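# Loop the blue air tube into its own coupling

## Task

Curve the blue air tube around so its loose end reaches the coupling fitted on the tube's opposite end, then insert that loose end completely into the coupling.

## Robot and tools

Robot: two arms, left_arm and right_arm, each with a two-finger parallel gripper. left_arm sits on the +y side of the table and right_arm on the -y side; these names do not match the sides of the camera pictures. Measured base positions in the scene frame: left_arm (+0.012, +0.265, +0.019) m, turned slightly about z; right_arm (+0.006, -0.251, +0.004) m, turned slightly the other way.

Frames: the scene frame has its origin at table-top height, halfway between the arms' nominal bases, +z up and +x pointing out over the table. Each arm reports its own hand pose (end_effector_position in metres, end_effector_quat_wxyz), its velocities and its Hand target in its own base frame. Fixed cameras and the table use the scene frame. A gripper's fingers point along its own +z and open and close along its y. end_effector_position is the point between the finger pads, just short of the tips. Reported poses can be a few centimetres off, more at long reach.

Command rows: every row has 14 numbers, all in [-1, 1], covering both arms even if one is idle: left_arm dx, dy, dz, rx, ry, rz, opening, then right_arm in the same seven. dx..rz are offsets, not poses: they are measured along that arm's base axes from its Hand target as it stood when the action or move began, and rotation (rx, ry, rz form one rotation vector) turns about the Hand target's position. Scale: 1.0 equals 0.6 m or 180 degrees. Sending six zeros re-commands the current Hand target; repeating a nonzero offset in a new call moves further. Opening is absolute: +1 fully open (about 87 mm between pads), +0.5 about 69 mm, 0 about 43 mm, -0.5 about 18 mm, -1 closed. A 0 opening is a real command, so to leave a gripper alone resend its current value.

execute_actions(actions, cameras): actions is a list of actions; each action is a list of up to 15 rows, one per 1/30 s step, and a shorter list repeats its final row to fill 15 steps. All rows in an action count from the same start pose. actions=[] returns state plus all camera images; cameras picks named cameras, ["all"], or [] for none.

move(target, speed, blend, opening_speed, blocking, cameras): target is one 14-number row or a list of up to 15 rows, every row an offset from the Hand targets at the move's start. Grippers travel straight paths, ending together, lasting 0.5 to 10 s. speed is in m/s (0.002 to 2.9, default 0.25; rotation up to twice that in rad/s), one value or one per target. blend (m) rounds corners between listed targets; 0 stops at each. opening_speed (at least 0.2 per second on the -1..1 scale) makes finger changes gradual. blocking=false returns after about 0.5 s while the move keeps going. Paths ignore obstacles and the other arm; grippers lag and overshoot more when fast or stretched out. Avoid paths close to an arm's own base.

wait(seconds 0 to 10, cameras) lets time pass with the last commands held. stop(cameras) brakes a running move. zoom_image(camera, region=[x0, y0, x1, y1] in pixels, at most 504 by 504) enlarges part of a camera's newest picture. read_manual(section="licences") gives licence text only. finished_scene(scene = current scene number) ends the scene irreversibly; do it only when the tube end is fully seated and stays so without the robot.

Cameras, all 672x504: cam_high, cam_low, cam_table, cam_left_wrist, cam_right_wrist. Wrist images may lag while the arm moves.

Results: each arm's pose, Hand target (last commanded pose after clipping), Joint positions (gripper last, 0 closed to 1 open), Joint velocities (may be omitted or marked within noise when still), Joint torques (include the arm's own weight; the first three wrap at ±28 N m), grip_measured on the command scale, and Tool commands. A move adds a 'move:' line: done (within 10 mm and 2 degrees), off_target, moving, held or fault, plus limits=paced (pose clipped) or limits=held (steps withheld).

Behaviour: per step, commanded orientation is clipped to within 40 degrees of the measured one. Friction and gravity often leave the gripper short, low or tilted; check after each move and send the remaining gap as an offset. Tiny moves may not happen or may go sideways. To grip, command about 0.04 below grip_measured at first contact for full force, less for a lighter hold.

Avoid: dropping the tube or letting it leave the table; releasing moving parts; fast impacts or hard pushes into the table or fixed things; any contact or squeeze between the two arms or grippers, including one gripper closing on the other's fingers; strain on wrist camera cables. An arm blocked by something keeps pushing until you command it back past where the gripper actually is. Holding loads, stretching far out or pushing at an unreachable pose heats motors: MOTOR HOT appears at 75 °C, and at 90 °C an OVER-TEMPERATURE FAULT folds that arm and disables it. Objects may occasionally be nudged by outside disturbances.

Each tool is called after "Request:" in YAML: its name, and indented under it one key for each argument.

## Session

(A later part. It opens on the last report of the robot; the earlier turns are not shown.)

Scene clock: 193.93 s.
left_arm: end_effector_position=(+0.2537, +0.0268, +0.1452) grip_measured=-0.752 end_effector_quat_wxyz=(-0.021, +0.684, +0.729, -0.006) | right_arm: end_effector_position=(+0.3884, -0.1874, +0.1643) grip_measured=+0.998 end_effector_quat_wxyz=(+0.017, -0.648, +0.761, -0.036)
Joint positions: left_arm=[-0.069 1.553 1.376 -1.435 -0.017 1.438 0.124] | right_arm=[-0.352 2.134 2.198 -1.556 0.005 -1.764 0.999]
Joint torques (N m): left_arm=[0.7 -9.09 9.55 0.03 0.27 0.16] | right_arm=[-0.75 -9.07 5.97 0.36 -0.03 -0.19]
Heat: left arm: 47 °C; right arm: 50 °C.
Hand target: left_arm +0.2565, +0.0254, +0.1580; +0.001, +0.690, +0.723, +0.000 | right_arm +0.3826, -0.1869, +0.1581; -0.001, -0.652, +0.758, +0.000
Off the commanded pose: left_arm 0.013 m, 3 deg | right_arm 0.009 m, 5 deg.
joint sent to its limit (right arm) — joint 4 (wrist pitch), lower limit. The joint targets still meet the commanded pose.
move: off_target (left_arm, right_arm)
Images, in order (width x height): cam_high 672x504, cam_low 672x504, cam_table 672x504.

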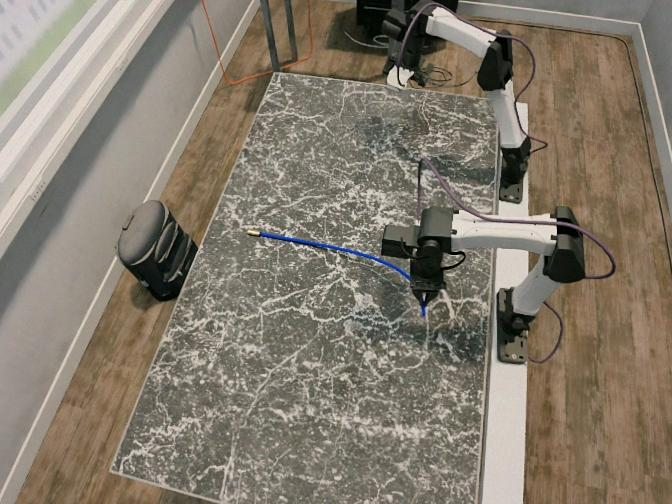

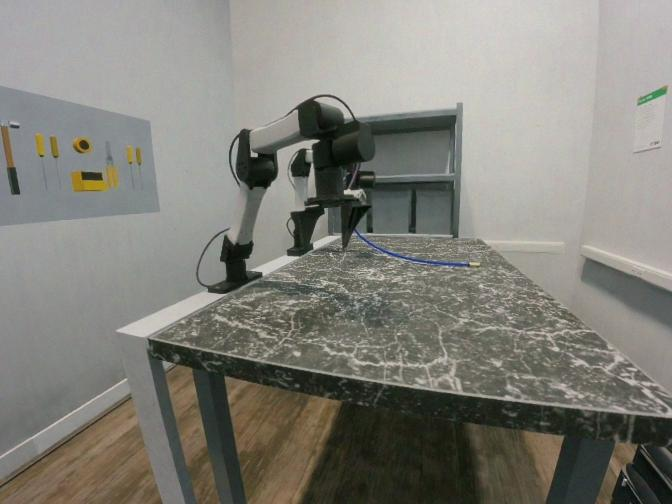

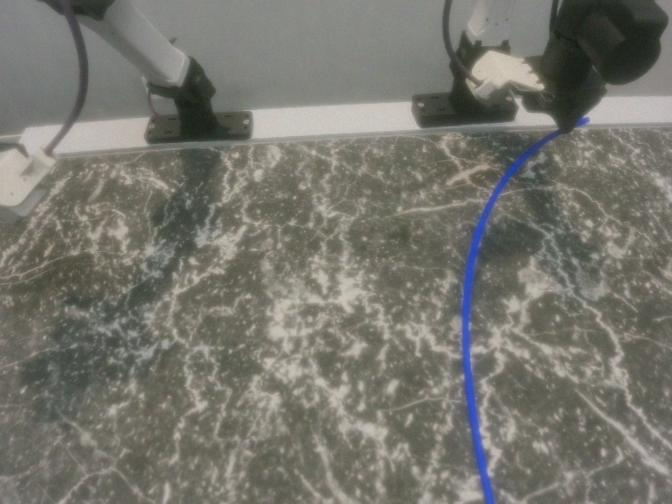

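Request:
move:
  target: [0.0,0,0.2,0,0,-0.02,-1,0,0,0,0,0,0,1]
  speed: 0.1
  cameras: ["cam_high","cam_low","cam_table"]

Scene clock: 198.63 s.
left_arm: end_effector_position=(+0.2592, +0.0274, +0.2665) grip_measured=-0.752 end_effector_quat_wxyz=(+0.100, +0.697, +0.700, +0.116) | right_arm: end_effector_position=(+0.3884, -0.1874, +0.1643) grip_measured=+0.998 end_effector_quat_wxyz=(+0.017, -0.648, +0.761, -0.036)
Joint positions: left_arm=[-0.089 1.379 1.683 -1.572 -0.051 1.484 0.124] | right_arm=[-0.352 2.134 2.198 -1.556 0.005 -1.764 0.999]
Joint torques (N m): left_arm=[-0.62 -6.05 8.96 0.71 0.06 0.07] | right_arm=[-0.73 -9.06 5.97 0.36 -0.03 -0.19]
Heat: left arm: 46 °C; right arm: 49 °C.
Hand target: left_arm +0.2565, +0.0254, +0.2780; +0.001, +0.713, +0.701, +0.000 | right_arm +0.3826, -0.1869, +0.1581; -0.001, -0.652, +0.758, +0.000
Off the commanded pose: left_arm 0.012 m, 18 deg | right_arm 0.009 m, 5 deg.
joint sent to its limit (left arm) — joint 4 (wrist pitch), lower limit. The joint targets are off in orientation, not in position.
joint sent to its limit (right arm) — joint 4 (wrist pitch), lower limit. The joint targets still meet the commanded pose.
move: off_target (left_arm, right_arm)
Images, in order (width x height): cam_high 672x504, cam_low 672x504, cam_table 672x504.

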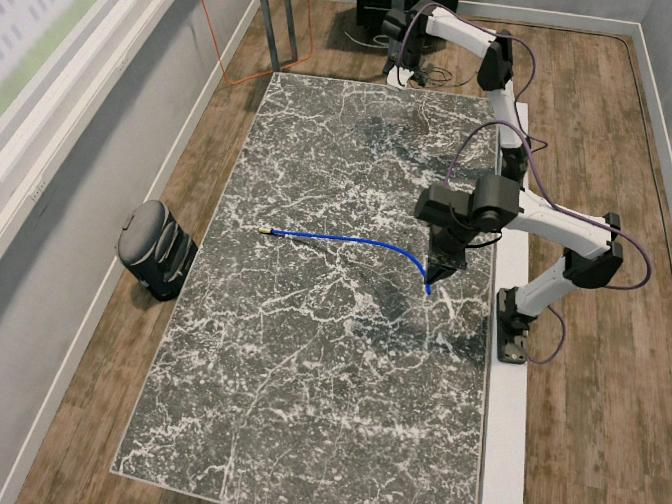

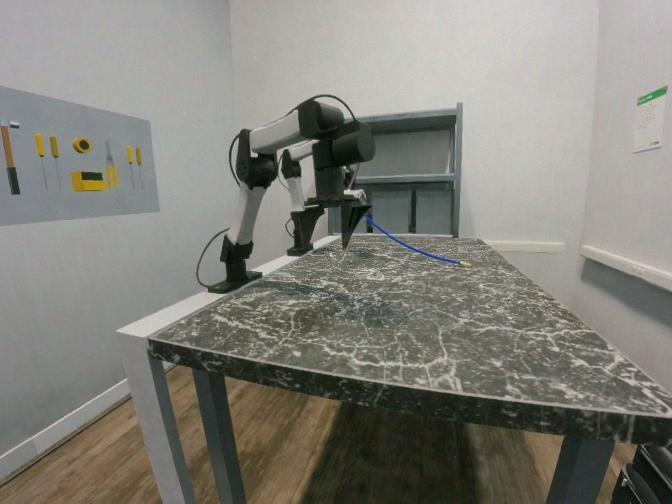

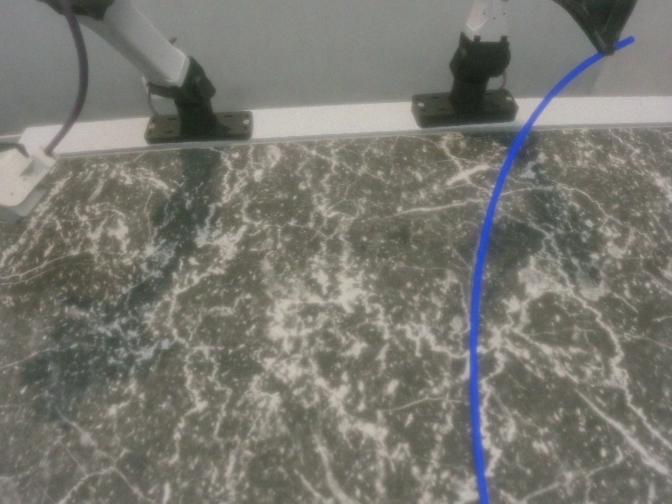

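Request:
move:
  target: [0.03,-0.04,-0.42,0,0,0.03,-1,0,0,0,0,0,0,1]
  speed: 0.12
  cameras: ["cam_high","cam_low","cam_table"]

Scene clock: 207.00 s.
left_arm: end_effector_position=(+0.2713, +0.0078, +0.0313) grip_measured=-0.752 end_effector_quat_wxyz=(-0.008, +0.676, +0.737, +0.006) | right_arm: end_effector_position=(+0.3884, -0.1874, +0.1643) grip_measured=+0.998 end_effector_quat_wxyz=(+0.017, -0.648, +0.761, -0.036)
Joint positions: left_arm=[-0.134 1.668 1.036 -0.946 -0.019 1.351 0.124] | right_arm=[-0.352 2.134 2.198 -1.556 0.005 -1.764 0.999]
Joint torques (N m): left_arm=[-0.66 -6.04 6 0.53 0.31 -0.12] | right_arm=[-0.75 -9.09 5.97 0.35 -0.03 -0.19]
Heat: left arm: 43 °C; right arm: 49 °C.
Hand target: left_arm +0.2745, +0.0014, +0.0260; +0.001, +0.679, +0.734, +0.000 | right_arm +0.3826, -0.1869, +0.1581; -0.001, -0.652, +0.758, +0.000
Off the commanded pose: left_arm 0.009 m, 1 deg | right_arm 0.009 m, 5 deg.
joint sent to its limit (right arm) — joint 4 (wrist pitch), lower limit. The joint targets still meet the commanded pose.
move: off_target (right_arm)
Images, in order (width x height): cam_high 672x504, cam_low 672x504, cam_table 672x504.

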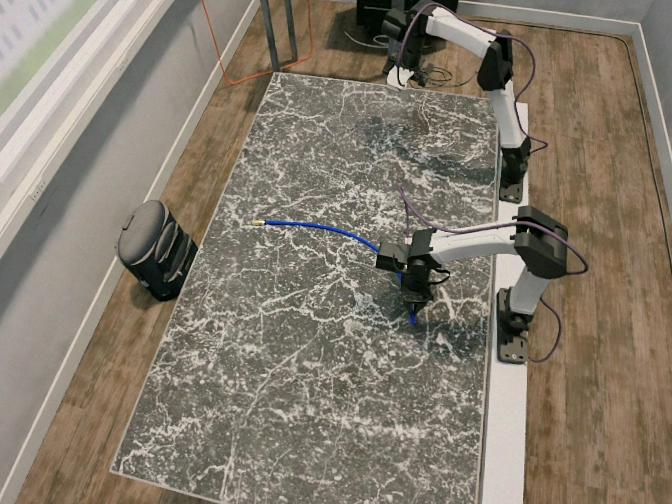

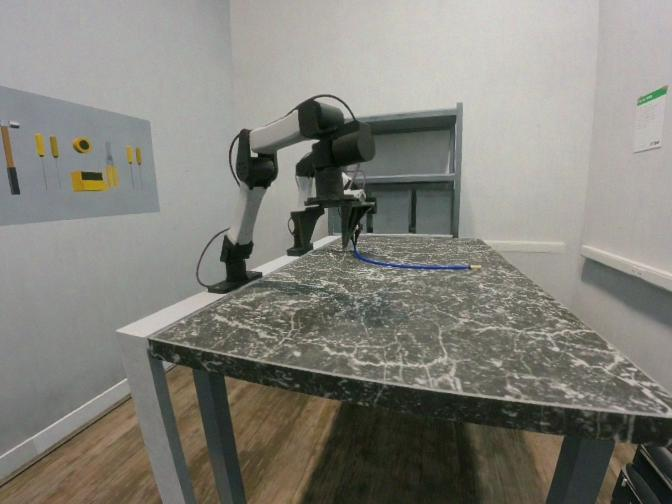

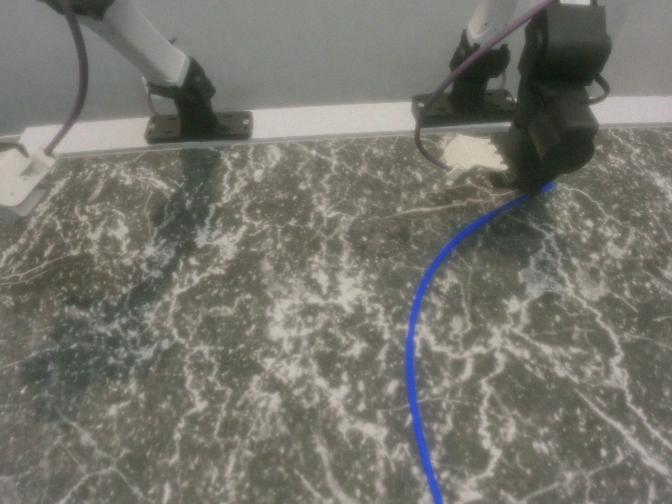

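Request:
move:
  target:
    - [-0.025,0.04,0,0,0,0.29,-1,0,0,0,0,0,0,1]
    - [-0.025,0.04,-0.052,0,0,0.29,-1,0,0,0,0,0,0,1]
  speed: 0.1
  cameras: ["cam_high","cam_left_wrist","cam_table"]

Scene clock: 228.20 s.
left_arm: end_effector_position=(+0.2528, +0.0264, +0.0021) grip_measured=-0.753 end_effector_quat_wxyz=(-0.012, +0.297, +0.955, +0.003) | right_arm: end_effector_position=(+0.3884, -0.1874, +0.1643) grip_measured=+0.998 end_effector_quat_wxyz=(+0.017, -0.648, +0.761, -0.036)
Joint positions: left_arm=[0.002 1.768 1.023 -0.848 -0.013 0.605 0.124] | right_arm=[-0.352 2.134 2.198 -1.556 0.005 -1.764 0.999]
Joint torques (N m): left_arm=[0.7 -6.42 5.57 0.78 0.2 -0.17] | right_arm=[-0.75 -9.06 5.98 0.36 -0.03 -0.18]
Heat: left arm: 39 °C; right arm: 48 °C.
Hand target: left_arm +0.2596, +0.0255, -0.0052; +0.001, +0.287, +0.958, +0.000 | right_arm +0.3826, -0.1869, +0.1581; -0.001, -0.652, +0.758, +0.000
Off the commanded pose: left_arm 0.010 m, 2 deg | right_arm 0.009 m, 5 deg.
joint sent to its limit (right arm) — joint 4 (wrist pitch), lower limit. The joint targets still meet the commanded pose.
move: off_target (right_arm)
camera_calibration:
cam_left_wrist: T_world_to_cam=[[-0.561834, -0.826996, 0.0205025, 0.158833], [-0.515474, 0.369365, 0.773211, 0.14294], [-0.647016, 0.423848, -0.633817, 0.304187], [0, 0, 0, 1]] pos_world=[0.359733, -0.0503721, 0.0790191]
Images, in order (width x height): cam_high 672x504, cam_table 672x504, cam_left_wrist 672x504.

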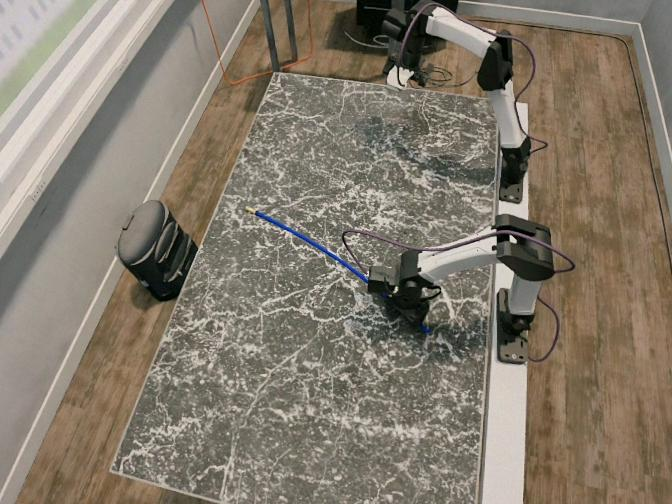

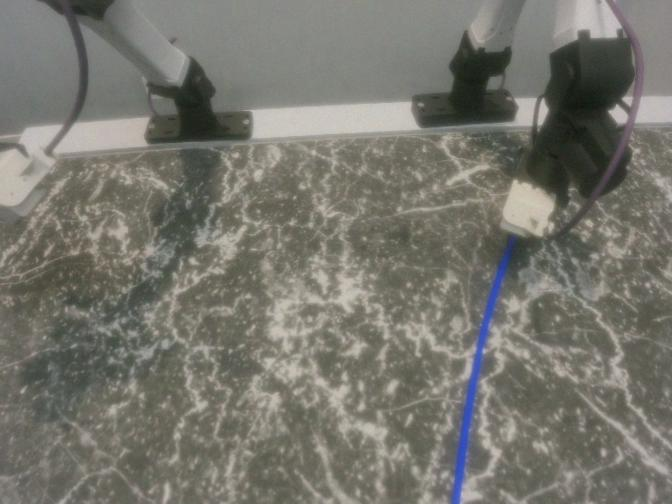

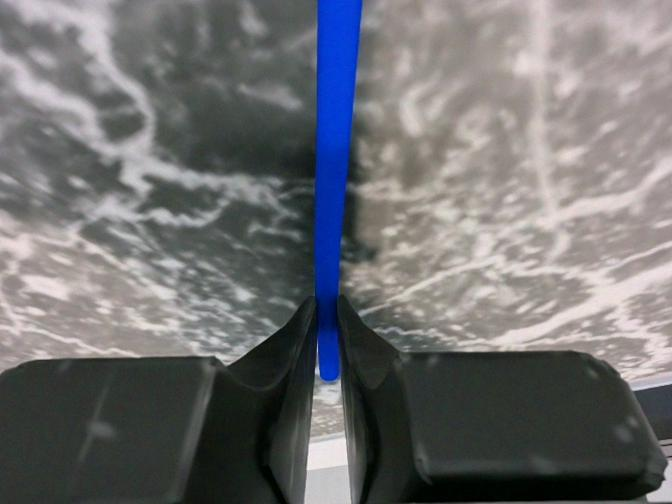

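Request:
move:
  target:
    - [0,0,-0.006,0,0,0,-1,0,0,0,0,0,0,1]
    - [0,0,-0.006,0,0,0,0.3,0,0,0,0,0,0,1]
    - [0,0,0.12,0,0,0,0.3,0,0,0,0,0,0,1]
    - [0.237,-0.172,0.1,0,0,0.02,0.6,0,0,0,0,0,0,1]
  speed: 0.15
  opening_speed: 0.8
  cameras: ["cam_high","cam_left_wrist","cam_table"]

Scene clock: 243.97 s.
left_arm: end_effector_position=(+0.3982, -0.0726, +0.0573) grip_measured=+0.600 end_effector_quat_wxyz=(+0.001, +0.262, +0.965, +0.006) | right_arm: end_effector_position=(+0.3884, -0.1874, +0.1643) grip_measured=+0.998 end_effector_quat_wxyz=(+0.017, -0.648, +0.761, -0.036)
Joint positions: left_arm=[-0.218 2.277 2.006 -1.297 -0.013 0.312 0.8] | right_arm=[-0.352 2.134 2.198 -1.556 0.005 -1.764 0.999]
Joint torques (N m): left_arm=[-0.23 -11.19 9.99 0.23 0.17 -0.17] | right_arm=[-0.75 -9.09 5.98 0.36 -0.03 -0.18]
Heat: left arm: 39 °C; right arm: 48 °C.
Hand target: left_arm +0.4017, -0.0777, +0.0548; +0.001, +0.257, +0.967, +0.000 | right_arm +0.3826, -0.1869, +0.1581; -0.001, -0.652, +0.758, +0.000
Off the commanded pose: left_arm 0.007 m, 1 deg | right_arm 0.009 m, 5 deg.
joint sent to its limit (right arm) — joint 4 (wrist pitch), lower limit. The joint targets still meet the commanded pose.
move: off_target (right_arm); target 2's new opening was sent with left_arm's hand 0.011 m and 2 deg from that target
camera_calibration:
cam_left_wrist: T_world_to_cam=[[-0.4999, -0.866064, 0.00570205, 0.130828], [-0.562885, 0.329892, 0.757847, 0.22861], [-0.658225, 0.375638, -0.652408, 0.477207], [0, 0, 0, 1]] pos_world=[0.508192, -0.141369, 0.137336]
Images, in order (width x height): cam_high 672x504, cam_table 672x504, cam_left_wrist 672x504.

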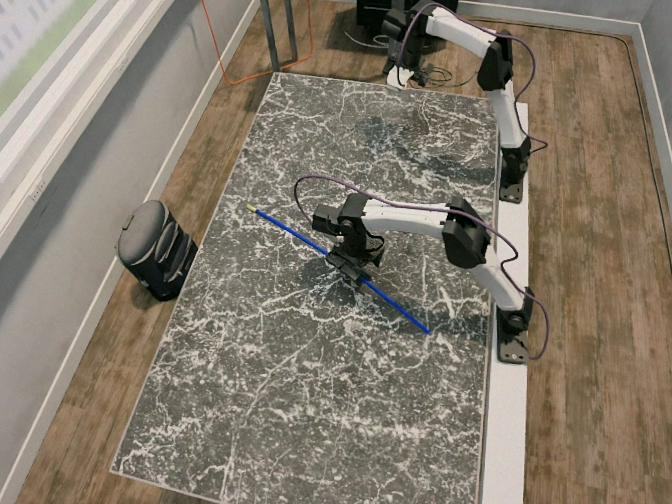

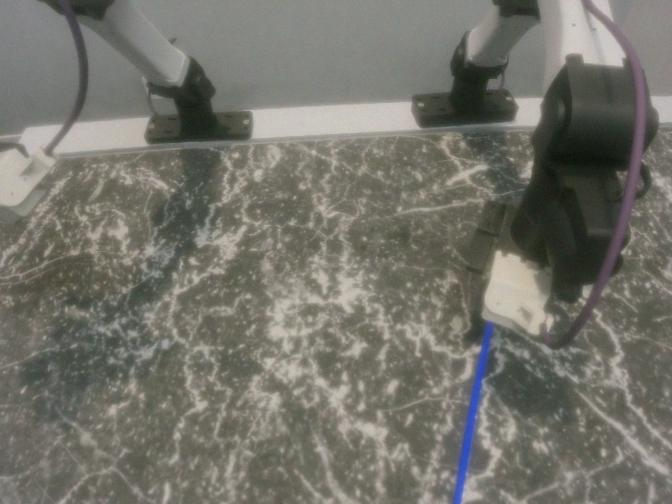

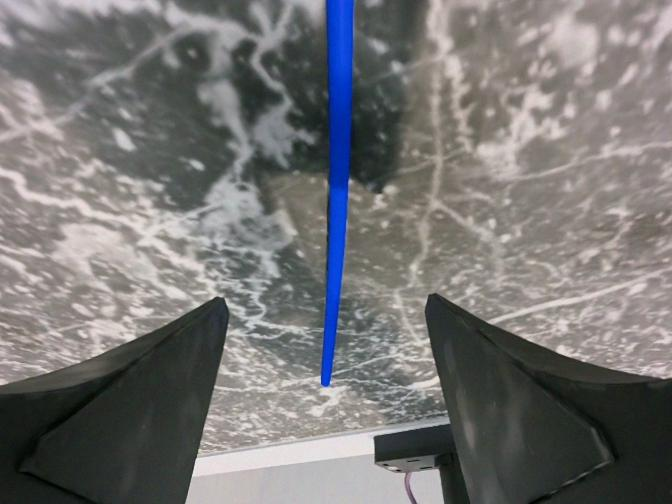

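Request:
move:
  target: [0,0,-0.093,0,0,0,0.3,0,0,0,0,0,0,1]
  speed: 0.1
  cameras: ["cam_left_wrist"]

Scene clock: 246.87 s.
left_arm: end_effector_position=(+0.3998, -0.0730, +0.0082) grip_measured=+0.300 end_effector_quat_wxyz=(-0.001, +0.262, +0.965, +0.006) | right_arm: end_effector_position=(+0.3884, -0.1874, +0.1643) grip_measured=+0.998 end_effector_quat_wxyz=(+0.017, -0.648, +0.761, -0.036)
Joint positions: left_arm=[-0.218 2.315 1.875 -1.132 -0.013 0.312 0.65] | right_arm=[-0.352 2.134 2.198 -1.556 0.005 -1.764 0.999]
Joint torques (N m): left_arm=[-0.21 -11.86 6.46 0.6 0.18 -0.17] | right_arm=[-0.75 -9.06 6 0.36 -0.03 -0.19]
Heat: left arm: 40 °C; right arm: 48 °C.
Hand target: left_arm +0.4017, -0.0777, -0.0011; +0.000, +0.257, +0.967, +0.000 | right_arm +0.3826, -0.1869, +0.1581; -0.001, -0.652, +0.758, +0.000
Off the commanded pose: left_arm 0.011 m, 1 deg | right_arm 0.009 m, 5 deg.
joint sent to its limit (right arm) — joint 4 (wrist pitch), lower limit. The joint targets still meet the commanded pose.
move: off_target (left_arm, right_arm)
camera_calibration:
cam_left_wrist: T_world_to_cam=[[-0.499856, -0.86608, 0.0070098, 0.131577], [-0.559874, 0.329284, 0.760337, 0.265504], [-0.660821, 0.376135, -0.649491, 0.447446], [0, 0, 0, 1]] pos_world=[0.5101, -0.14177, 0.0878175]
Images, in order (width x height): cam_left_wrist 672x504.

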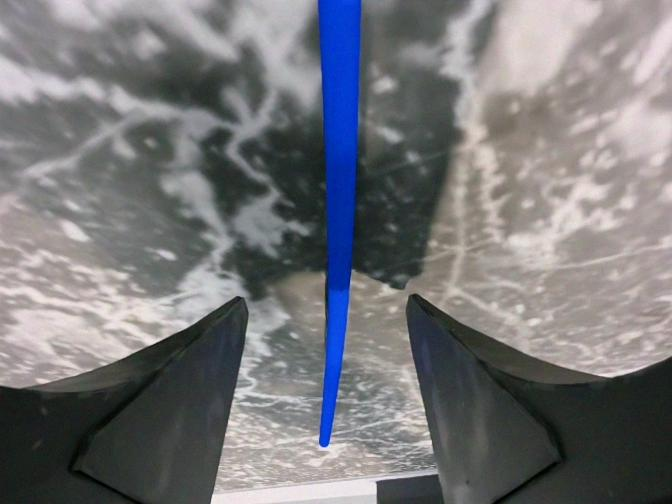

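Request:
move:
  target:
    - [0,0,-0.021,0,0,0,0.3,0,0,0,0,0,0,1]
    - [0,0,-0.021,0,0,0,-1,0,0,0,0,0,0,1]
  speed: 0.06
  opening_speed: 1
  cameras: ["cam_left_wrist"]

Scene clock: 252.80 s.
left_arm: end_effector_position=(+0.4008, -0.0743, -0.0003) grip_measured=-0.753 end_effector_quat_wxyz=(+0.003, +0.262, +0.965, +0.003) | right_arm: end_effector_position=(+0.3884, -0.1874, +0.1643) grip_measured=+0.998 end_effector_quat_wxyz=(+0.017, -0.648, +0.761, -0.036)
Joint positions: left_arm=[-0.218 2.32 1.85 -1.095 -0.007 0.312 0.124] | right_arm=[-0.352 2.134 2.198 -1.556 0.005 -1.764 0.999]
Joint torques (N m): left_arm=[-0.2 -11.15 5.98 0.67 0.16 -0.16] | right_arm=[-0.75 -9.06 5.98 0.36 -0.03 -0.19]
Heat: left arm: 39 °C; right arm: 48 °C.
Hand target: left_arm +0.4017, -0.0777, -0.0137; +0.001, +0.257, +0.967, +0.000 | right_arm +0.3826, -0.1869, +0.1581; -0.001, -0.652, +0.758, +0.000
Off the commanded pose: left_arm 0.014 m, 1 deg | right_arm 0.009 m, 5 deg.
joint sent to its limit (right arm) — joint 4 (wrist pitch), lower limit. The joint targets still meet the commanded pose.
move: off_target (left_arm, right_arm); target 2's new opening was sent with left_arm's hand 0.015 m and 1 deg from that target
camera_calibration:
cam_left_wrist: T_world_to_cam=[[-0.499887, -0.866026, 0.010576, 0.131016], [-0.564362, 0.334975, 0.754511, 0.275165], [-0.656969, 0.371202, -0.656202, 0.44112], [0, 0, 0, 1]] pos_world=[0.510588, -0.142455, 0.0804631]
Images, in order (width x height): cam_left_wrist 672x504.

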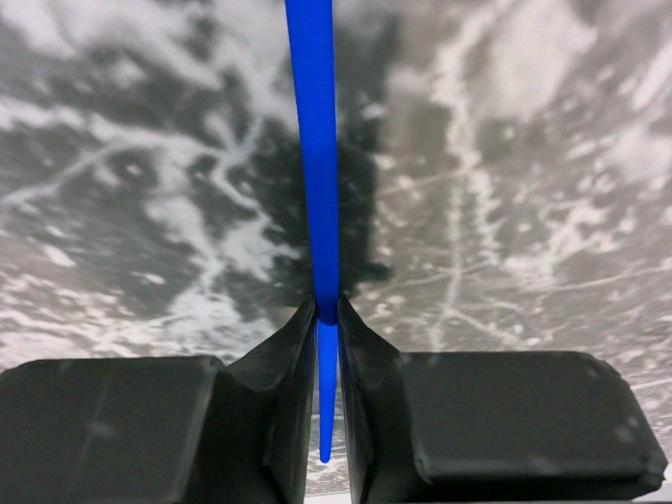

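Request:
move:
  target:
    - [0,0,0.07,0,0,0,-1,0,0,0,0,0,0,1]
    - [-0.16,-0.05,0.07,0,0,-0.2,-1,0,0,0,0,0,0,1]
    - [-0.154,-0.142,0.07,0,0,-0.4,-1,0,0,0,0,0,0,1]
  speed: 0.12
  blend: [0.02,0.03,0]
  cameras: ["cam_high","cam_table","cam_low"]

Scene clock: 262.97 s.
left_arm: end_effector_position=(+0.2979, -0.1503, +0.0148) grip_measured=-0.753 end_effector_quat_wxyz=(-0.032, +0.765, +0.643, -0.003) | right_arm: end_effector_position=(+0.3884, -0.1874, +0.1643) grip_measured=+0.998 end_effector_quat_wxyz=(+0.017, -0.648, +0.761, -0.036)
Joint positions: left_arm=[-0.588 1.995 1.383 -1.021 -0.011 1.156 0.124] | right_arm=[-0.352 2.134 2.198 -1.556 0.005 -1.764 0.999]
Joint torques (N m): left_arm=[-0.57 -12.83 9.47 0.23 0.2 0.17] | right_arm=[-0.75 -9.07 5.98 0.36 -0.03 -0.18]
Heat: left arm: 42 °C; right arm: 48 °C.
Hand target: left_arm +0.3094, -0.1629, +0.0284; +0.001, +0.776, +0.631, +0.000 | right_arm +0.3826, -0.1869, +0.1581; -0.001, -0.652, +0.758, +0.000
Off the commanded pose: left_arm 0.022 m, 4 deg | right_arm 0.009 m, 5 deg.
joint sent to its limit (right arm) — joint 4 (wrist pitch), lower limit. The joint targets still meet the commanded pose.
move: off_target (left_arm, right_arm)
Images, in order (width x height): cam_high 672x504, cam_low 672x504, cam_table 672x504.

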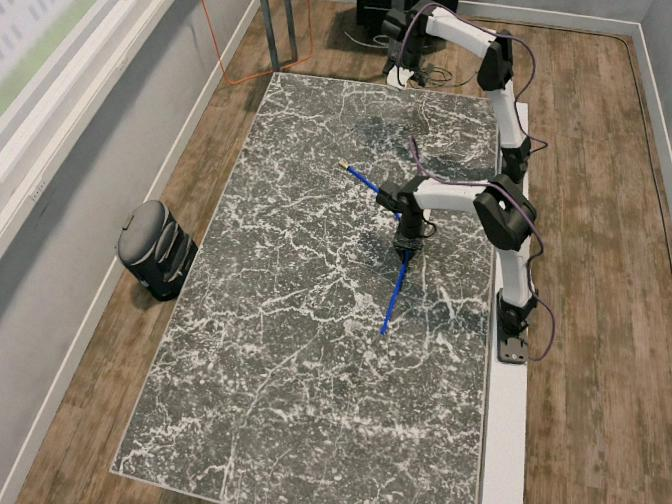

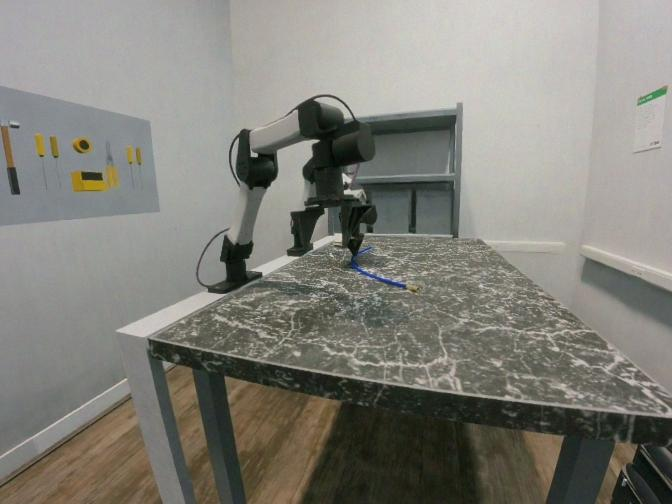

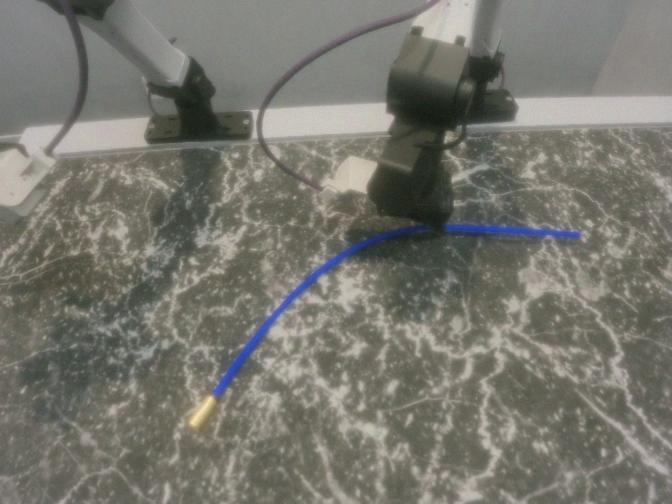

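Request:
move:
  target: [-0.1,-0.05,0.0,0,0,-0.14,-1,0,0,0,0,0,0,1]
  speed: 0.12
  cameras: ["cam_high","cam_table"]

Scene clock: 270.47 s.
left_arm: end_effector_position=(+0.2476, -0.1852, +0.0178) grip_measured=-0.753 end_effector_quat_wxyz=(-0.027, +0.887, +0.461, -0.003) | right_arm: end_effector_position=(+0.3884, -0.1874, +0.1643) grip_measured=+0.998 end_effector_quat_wxyz=(+0.017, -0.648, +0.761, -0.036)
Joint positions: left_arm=[-0.782 1.859 1.209 -0.974 -0.011 1.402 0.124] | right_arm=[-0.352 2.134 2.198 -1.556 0.005 -1.764 0.999]
Joint torques (N m): left_arm=[-0.58 -13.38 5.52 0.32 0.21 0.18] | right_arm=[-0.73 -9.07 5.98 0.36 -0.03 -0.19]
Heat: left arm: 43 °C; right arm: 48 °C.
Hand target: left_arm +0.2493, -0.1930, +0.0284; +0.001, +0.895, +0.447, +0.000 | right_arm +0.3826, -0.1869, +0.1581; -0.001, -0.652, +0.758, +0.000
Off the commanded pose: left_arm 0.013 m, 4 deg | right_arm 0.009 m, 5 deg.
joint sent to its limit (right arm) — joint 4 (wrist pitch), lower limit. The joint targets still meet the commanded pose.
move: off_target (left_arm, right_arm)
Images, in order (width x height): cam_high 672x504, cam_table 672x504.

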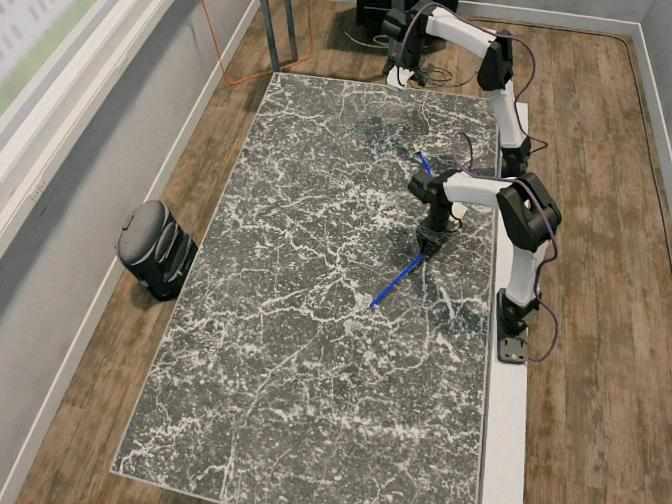

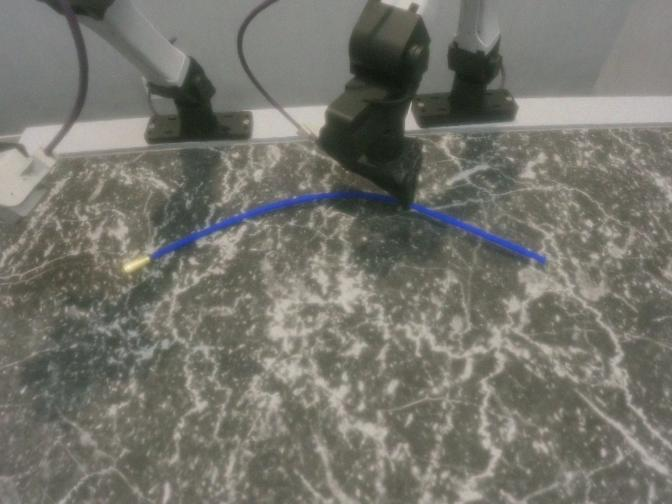

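Request:
move:
  target:
    - [0.03,0.0,-0.0,0,0,0.15,-1,0,0,0,0,0,0,1]
    - [0.03,0.0,-0.05,0,0,0.15,-1,0,0,0,0,0,0,1]
    - [0.03,0,-0.05,0,0,0.15,0.3,0,0,0,0,0,0,1]
    - [0.03,0,0.2,0,0,0.15,0.5,0,0,0,0,0,0,1]
  speed: 0.12
  opening_speed: 0.8
  cameras: ["cam_high","cam_table","cam_left_wrist"]

Scene clock: 284.27 s.
left_arm: end_effector_position=(+0.2644, -0.1906, +0.1308) grip_measured=+0.500 end_effector_quat_wxyz=(-0.029, +0.769, +0.639, +0.002) | right_arm: end_effector_position=(+0.3884, -0.1874, +0.1643) grip_measured=+0.998 end_effector_quat_wxyz=(+0.017, -0.648, +0.761, -0.036)
Joint positions: left_arm=[-0.739 1.911 1.734 -1.451 -0.011 1.015 0.75] | right_arm=[-0.352 2.134 2.198 -1.556 0.005 -1.764 0.999]
Joint torques (N m): left_arm=[0.69 -13.67 9.57 0.08 0.2 -0.13] | right_arm=[-0.73 -9.09 5.97 0.36 -0.03 -0.19]
Heat: left arm: 44 °C; right arm: 48 °C.
Hand target: left_arm +0.2673, -0.1930, +0.1484; +0.001, +0.766, +0.643, +0.000 | right_arm +0.3826, -0.1869, +0.1581; -0.001, -0.652, +0.758, +0.000
Off the commanded pose: left_arm 0.018 m, 3 deg | right_arm 0.009 m, 5 deg.
joint sent to its limit (right arm) — joint 4 (wrist pitch), lower limit. The joint targets still meet the commanded pose.
move: off_target (left_arm, right_arm); target 4's new opening was sent with left_arm's hand 0.018 m and 3 deg from that target
camera_calibration:
cam_left_wrist: T_world_to_cam=[[-0.982748, 0.17461, 0.0609779, 0.280063], [0.155886, 0.604571, 0.781149, -0.00429109], [0.0995307, 0.777178, -0.62136, 0.353547], [0, 0, 0, 1]] pos_world=[0.240711, -0.321076, 0.205954]
Images, in order (width x height): cam_high 672x504, cam_table 672x504, cam_left_wrist 672x504.

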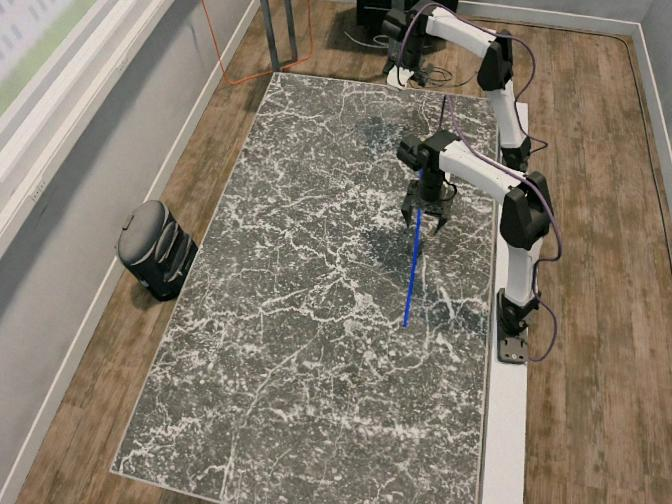

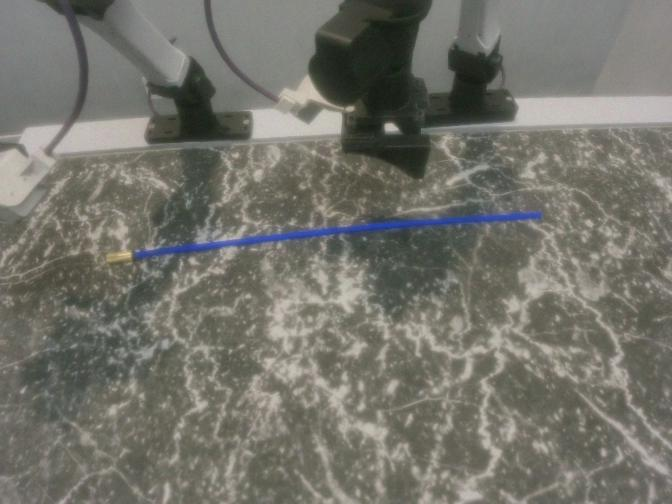

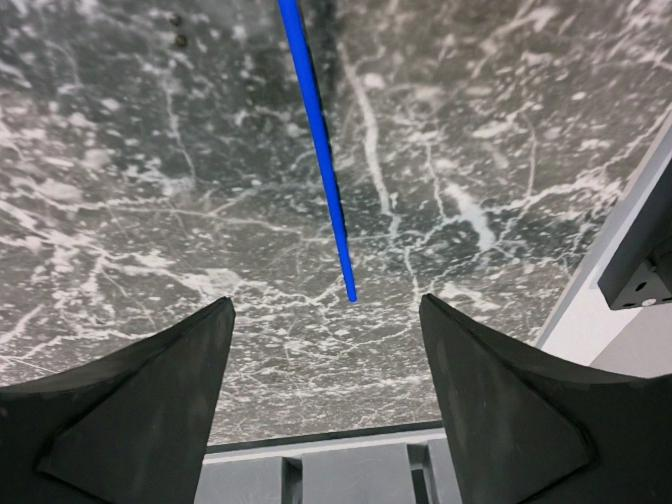

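Request:
move:
  target: [0.011,0.313,-0.18,0,0,0.054,0.3,-0.1177,0.1857,-0.163,0,0,0.0756,0.5]
  speed: 0.2
  cameras: ["cam_left_wrist","cam_right_wrist"]

Scene clock: 298.67 s.
left_arm: end_effector_position=(+0.2692, -0.0033, +0.0344) grip_measured=+0.300 end_effector_quat_wxyz=(-0.022, +0.703, +0.711, -0.008) | right_arm: end_effector_position=(+0.3083, -0.0774, +0.0563) grip_measured=+0.500 end_effector_quat_wxyz=(+0.013, +0.737, -0.676, -0.013)
Joint positions: left_arm=[-0.172 1.685 1.067 -0.998 -0.011 1.388 0.65] | right_arm=[-0.114 1.771 1.264 -1.1 0.005 -1.771 0.75]
Joint torques (N m): left_arm=[0.38 -10.81 5.56 0.38 0.21 0.1] | right_arm=[0.1 -8.98 6.02 0.57 -0.09 0.02]
Heat: left arm: 44 °C; right arm: 48 °C.
Hand target: left_arm +0.2739, -0.0051, +0.0404; +0.001, +0.708, +0.706, +0.000 | right_arm +0.3120, -0.0755, +0.0603; +0.001, +0.738, -0.675, +0.000
Off the commanded pose: left_arm 0.008 m, 3 deg | right_arm 0.006 m, 2 deg.
move: off_target (left_arm)
camera_calibration:
cam_left_wrist: T_world_to_cam=[[-0.997988, -0.017532, 0.0609366, 0.261458], [0.0356873, 0.639058, 0.76833, -0.0099921], [-0.0524124, 0.768959, -0.637146, 0.188987], [0, 0, 0, 1]] pos_world=[0.271194, -0.134354, 0.112157]
cam_right_wrist: T_world_to_cam=[[0.996853, 0.0667781, -0.0427107, -0.297379], [0.075216, -0.626765, 0.77557, -0.0950177], [0.0250215, -0.776342, -0.629815, 0.112901], [0, 0, 0, 1]] pos_world=[0.300765, 0.0479547, 0.132099]
Images, in order (width x height): cam_left_wrist 672x504, cam_right_wrist 672x504.

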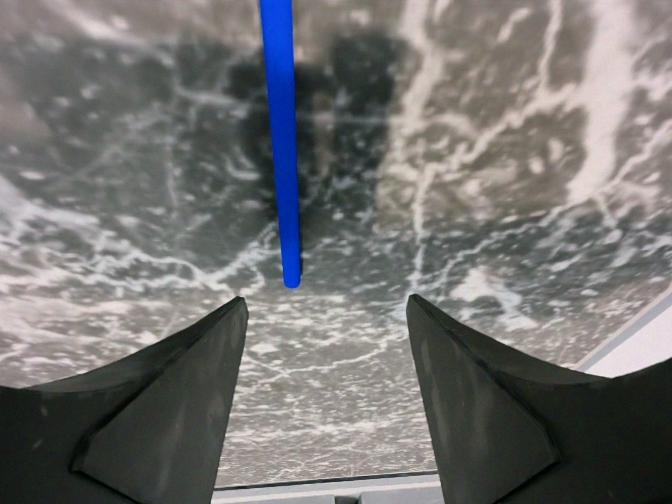

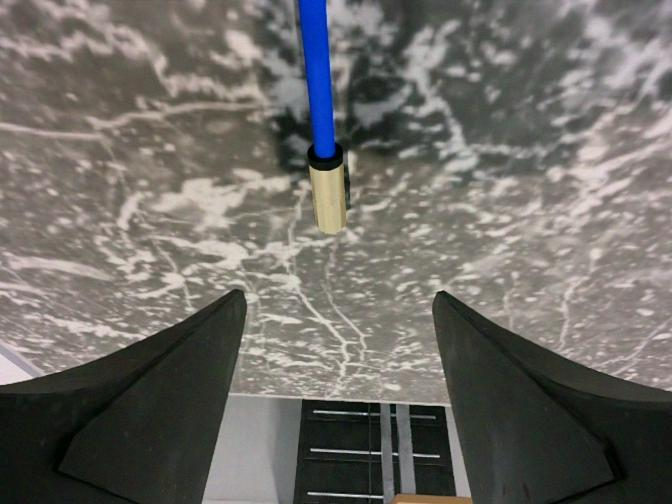

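Request:
move:
  target: [0.02,0.012,-0.07,0,0,-0.011,0.3,-0.006,-0.005,-0.083,0,0,0,0.5]
  speed: 0.1
  cameras: ["cam_left_wrist","cam_right_wrist"]

Scene clock: 305.40 s.
left_arm: end_effector_position=(+0.2835, +0.0024, +0.0039) grip_measured=+0.300 end_effector_quat_wxyz=(-0.004, +0.717, +0.697, +0.004) | right_arm: end_effector_position=(+0.3062, -0.0772, +0.0151) grip_measured=+0.500 end_effector_quat_wxyz=(+0.005, +0.737, -0.676, -0.002)
Joint positions: left_arm=[-0.145 1.738 0.999 -0.833 -0.011 1.454 0.65] | right_arm=[-0.114 1.793 1.117 -0.904 0.005 -1.771 0.75]
Joint torques (N m): left_arm=[0.72 -6.31 5.63 0.49 0.22 0.09] | right_arm=[-0.9 -6.22 6 0.65 -0.09 -0.09]
Heat: left arm: 44 °C; right arm: 48 °C.
Hand target: left_arm +0.2858, +0.0021, -0.0016; +0.001, +0.721, +0.693, +0.000 | right_arm +0.3085, -0.0785, +0.0106; +0.000, +0.738, -0.675, +0.000
Off the commanded pose: left_arm 0.006 m, 1 deg | right_arm 0.005 m, 1 deg.
move: done
camera_calibration:
cam_left_wrist: T_world_to_cam=[[-0.999596, 0.0212536, 0.0188806, 0.278262], [0.0281343, 0.644224, 0.76432, 0.0114141], [0.0040812, 0.764542, -0.644561, 0.149973], [0, 0, 0, 1]] pos_world=[0.277216, -0.127928, 0.0826891]
cam_right_wrist: T_world_to_cam=[[0.997647, 0.0667139, -0.0158076, -0.29775], [0.0541003, -0.624382, 0.779243, -0.0562209], [0.0421164, -0.778265, -0.626522, 0.0818442], [0, 0, 0, 1]] pos_world=[0.296644, 0.0484571, 0.0903803]
Images, in order (width x height): cam_left_wrist 672x504, cam_right_wrist 672x504.

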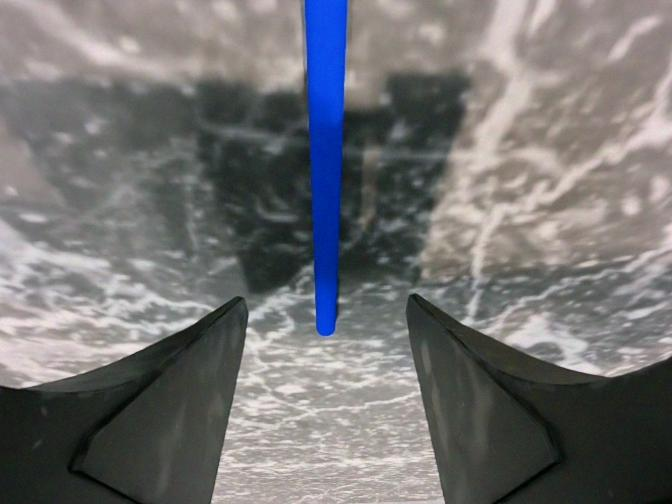

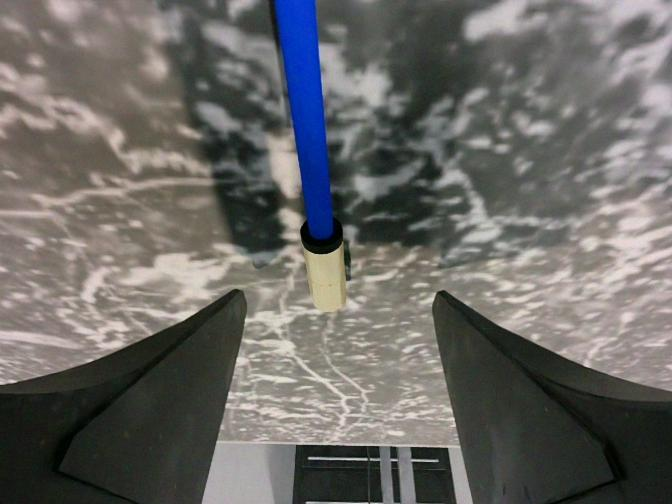

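Request:
move:
  target:
    - [0,-0.024,-0.0133,0,0,0,0.3,-0.01,0,-0.011,0,0,0.014,0.5]
    - [0,-0.024,-0.0133,0,0,0,-1,-0.01,0,-0.011,0,0,0.014,-1]
  speed: 0.08
  opening_speed: 1
  cameras: ["cam_left_wrist","cam_right_wrist"]

Scene clock: 314.90 s.
left_arm: end_effector_position=(+0.2860, -0.0085, -0.0030) grip_measured=-0.756 end_effector_quat_wxyz=(-0.002, +0.723, +0.691, +0.005) | right_arm: end_effector_position=(+0.3002, -0.0761, +0.0045) grip_measured=-0.606 end_effector_quat_wxyz=(+0.008, +0.750, -0.662, -0.006)
Joint positions: left_arm=[-0.181 1.761 0.994 -0.802 -0.011 1.435 0.122] | right_arm=[-0.114 1.793 1.071 -0.867 0.005 -1.81 0.197]
Joint torques (N m): left_arm=[-0.39 -6.24 5.38 0.5 0.21 -0.15] | right_arm=[-1.26 -7.41 5.64 0.6 -0.09 -0.2]
Heat: left arm: 42 °C; right arm: 47 °C.
Hand target: left_arm +0.2859, -0.0123, -0.0096; +0.001, +0.720, +0.693, +0.000 | right_arm +0.3024, -0.0785, +0.0040; +0.000, +0.752, -0.659, +0.000
Off the commanded pose: left_arm 0.008 m, 1 deg | right_arm 0.003 m, 1 deg.
move: done
camera_calibration:
cam_left_wrist: T_world_to_cam=[[-0.999128, 0.0390802, 0.0147179, 0.281177], [0.0364498, 0.644136, 0.764042, 0.021205], [0.0203786, 0.763912, -0.644998, 0.149195], [0, 0, 0, 1]] pos_world=[0.277119, -0.138619, 0.0758905]
cam_right_wrist: T_world_to_cam=[[0.994155, 0.104924, -0.0254398, -0.288018], [0.0856492, -0.623009, 0.777511, -0.056393], [0.0657306, -0.775145, -0.628354, 0.069338], [0, 0, 0, 1]] pos_world=[0.286607, 0.0488338, 0.0800878]
Images, in order (width x height): cam_left_wrist 672x504, cam_right_wrist 672x504.

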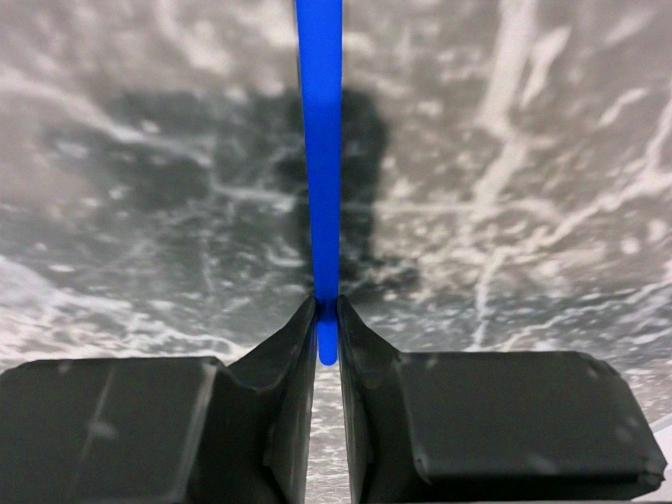

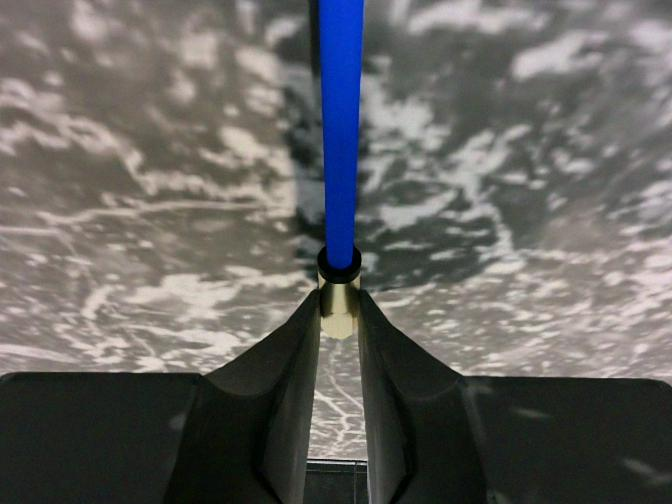

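Request:
move:
  target:
    - [0,0,0.025,0,0,0,-1,0,0,0.025,0,0,0,-1]
    - [0.0188,-0.0208,0.025,0,0,0.161,-1,0.0102,0.027,0.025,0,0,-0.18,-1]
    - [0.0568,-0.0848,0.025,0,0,0.328,-1,0.0495,0.097,0.025,0,0,-0.353,-1]
    - [0.0937,-0.1705,0.025,0,0,0.494,-1,0.0873,0.2083,0.025,0,0,-0.523,-1]
  blend: [0.01,0.02,0.02,0]
  speed: 0.15
  cameras: ["cam_table","cam_low","cam_left_wrist","cam_right_wrist"]

Scene clock: 330.93 s.
left_arm: end_effector_position=(+0.3380, -0.1100, +0.0064) grip_measured=-0.756 end_effector_quat_wxyz=(+0.002, +0.037, +0.999, +0.001) | right_arm: end_effector_position=(+0.3493, +0.0429, +0.0159) grip_measured=-0.606 end_effector_quat_wxyz=(-0.004, -0.041, +0.999, +0.002)
Joint positions: left_arm=[-0.29 2.117 1.541 -0.992 -0.002 -0.217 0.122] | right_arm=[0.116 2.106 1.562 -1.034 -0.004 0.034 0.197]
Joint torques (N m): left_arm=[-0.44 -9.76 9.5 0.23 0.11 -0.27] | right_arm=[0.25 -8.62 10.5 0.34 -0.02 0.17]
Heat: left arm: 40 °C; right arm: 47 °C.
Hand target: left_arm +0.3421, -0.1147, +0.0054; +0.000, +0.029, +1.000, +0.001 | right_arm +0.3548, +0.0465, +0.0189; +0.000, -0.030, +1.000, +0.000
Off the commanded pose: left_arm 0.006 m, 1 deg | right_arm 0.007 m, 1 deg.
move: done; blend cut to 0.0075 m at target 1
camera_calibration:
cam_left_wrist: T_world_to_cam=[[-0.0671335, -0.997591, 0.0174538, -0.0922023], [-0.653375, 0.0571765, 0.754872, 0.246253], [-0.754051, 0.0392733, -0.65564, 0.413858], [0, 0, 0, 1]] pos_world=[0.466776, -0.122314, 0.0870618]
cam_right_wrist: T_world_to_cam=[[0.0623393, -0.99801, -0.00950942, 0.0234933], [-0.621988, -0.0462995, 0.781657, 0.227094], [-0.780542, -0.0428132, -0.623636, 0.429672], [0, 0, 0, 1]] pos_world=[0.475162, 0.0523565, 0.0906728]
Images, in order (width x height): cam_low 672x504, cam_table 672x504, cam_left_wrist 672x504, cam_right_wrist 672x504.

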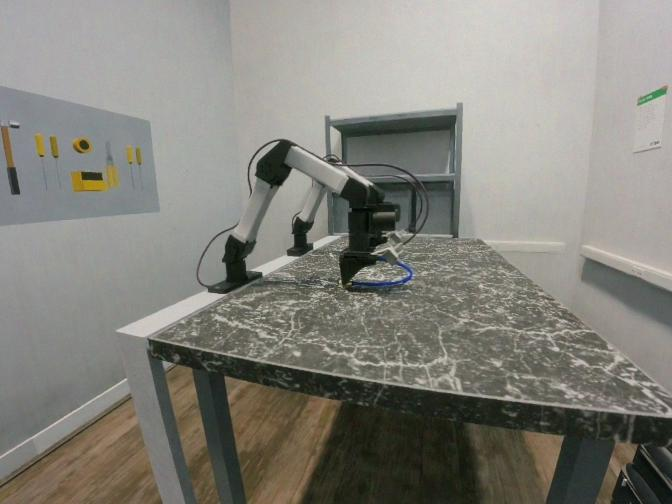

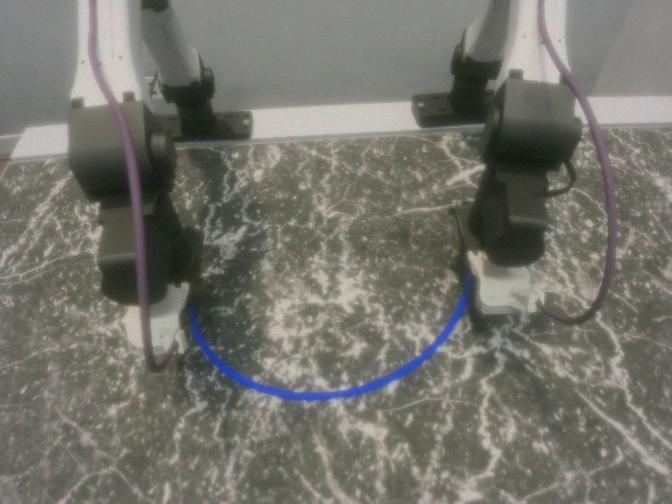

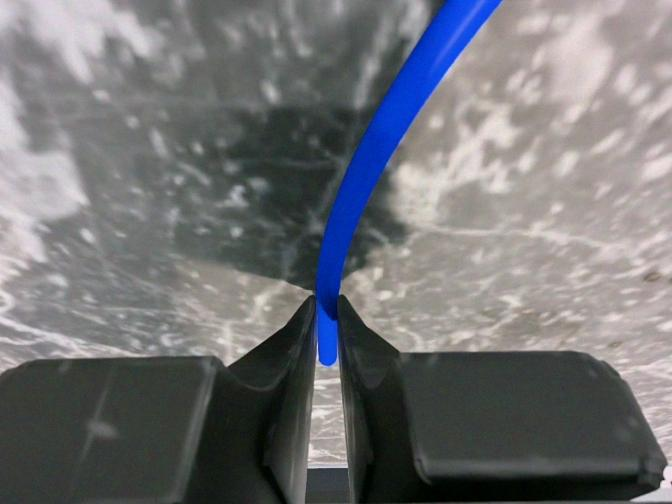

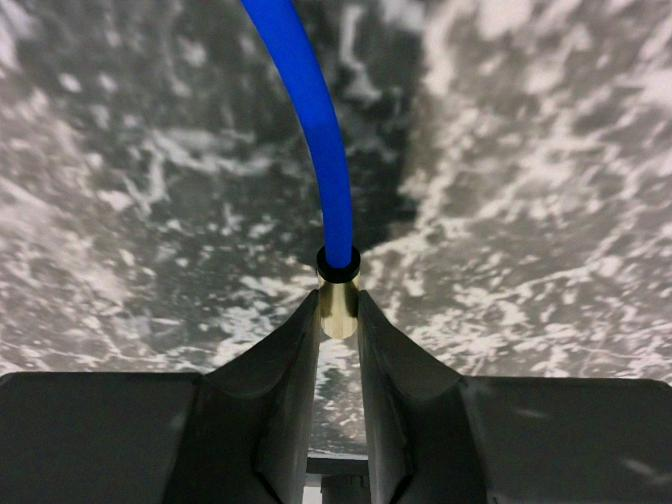

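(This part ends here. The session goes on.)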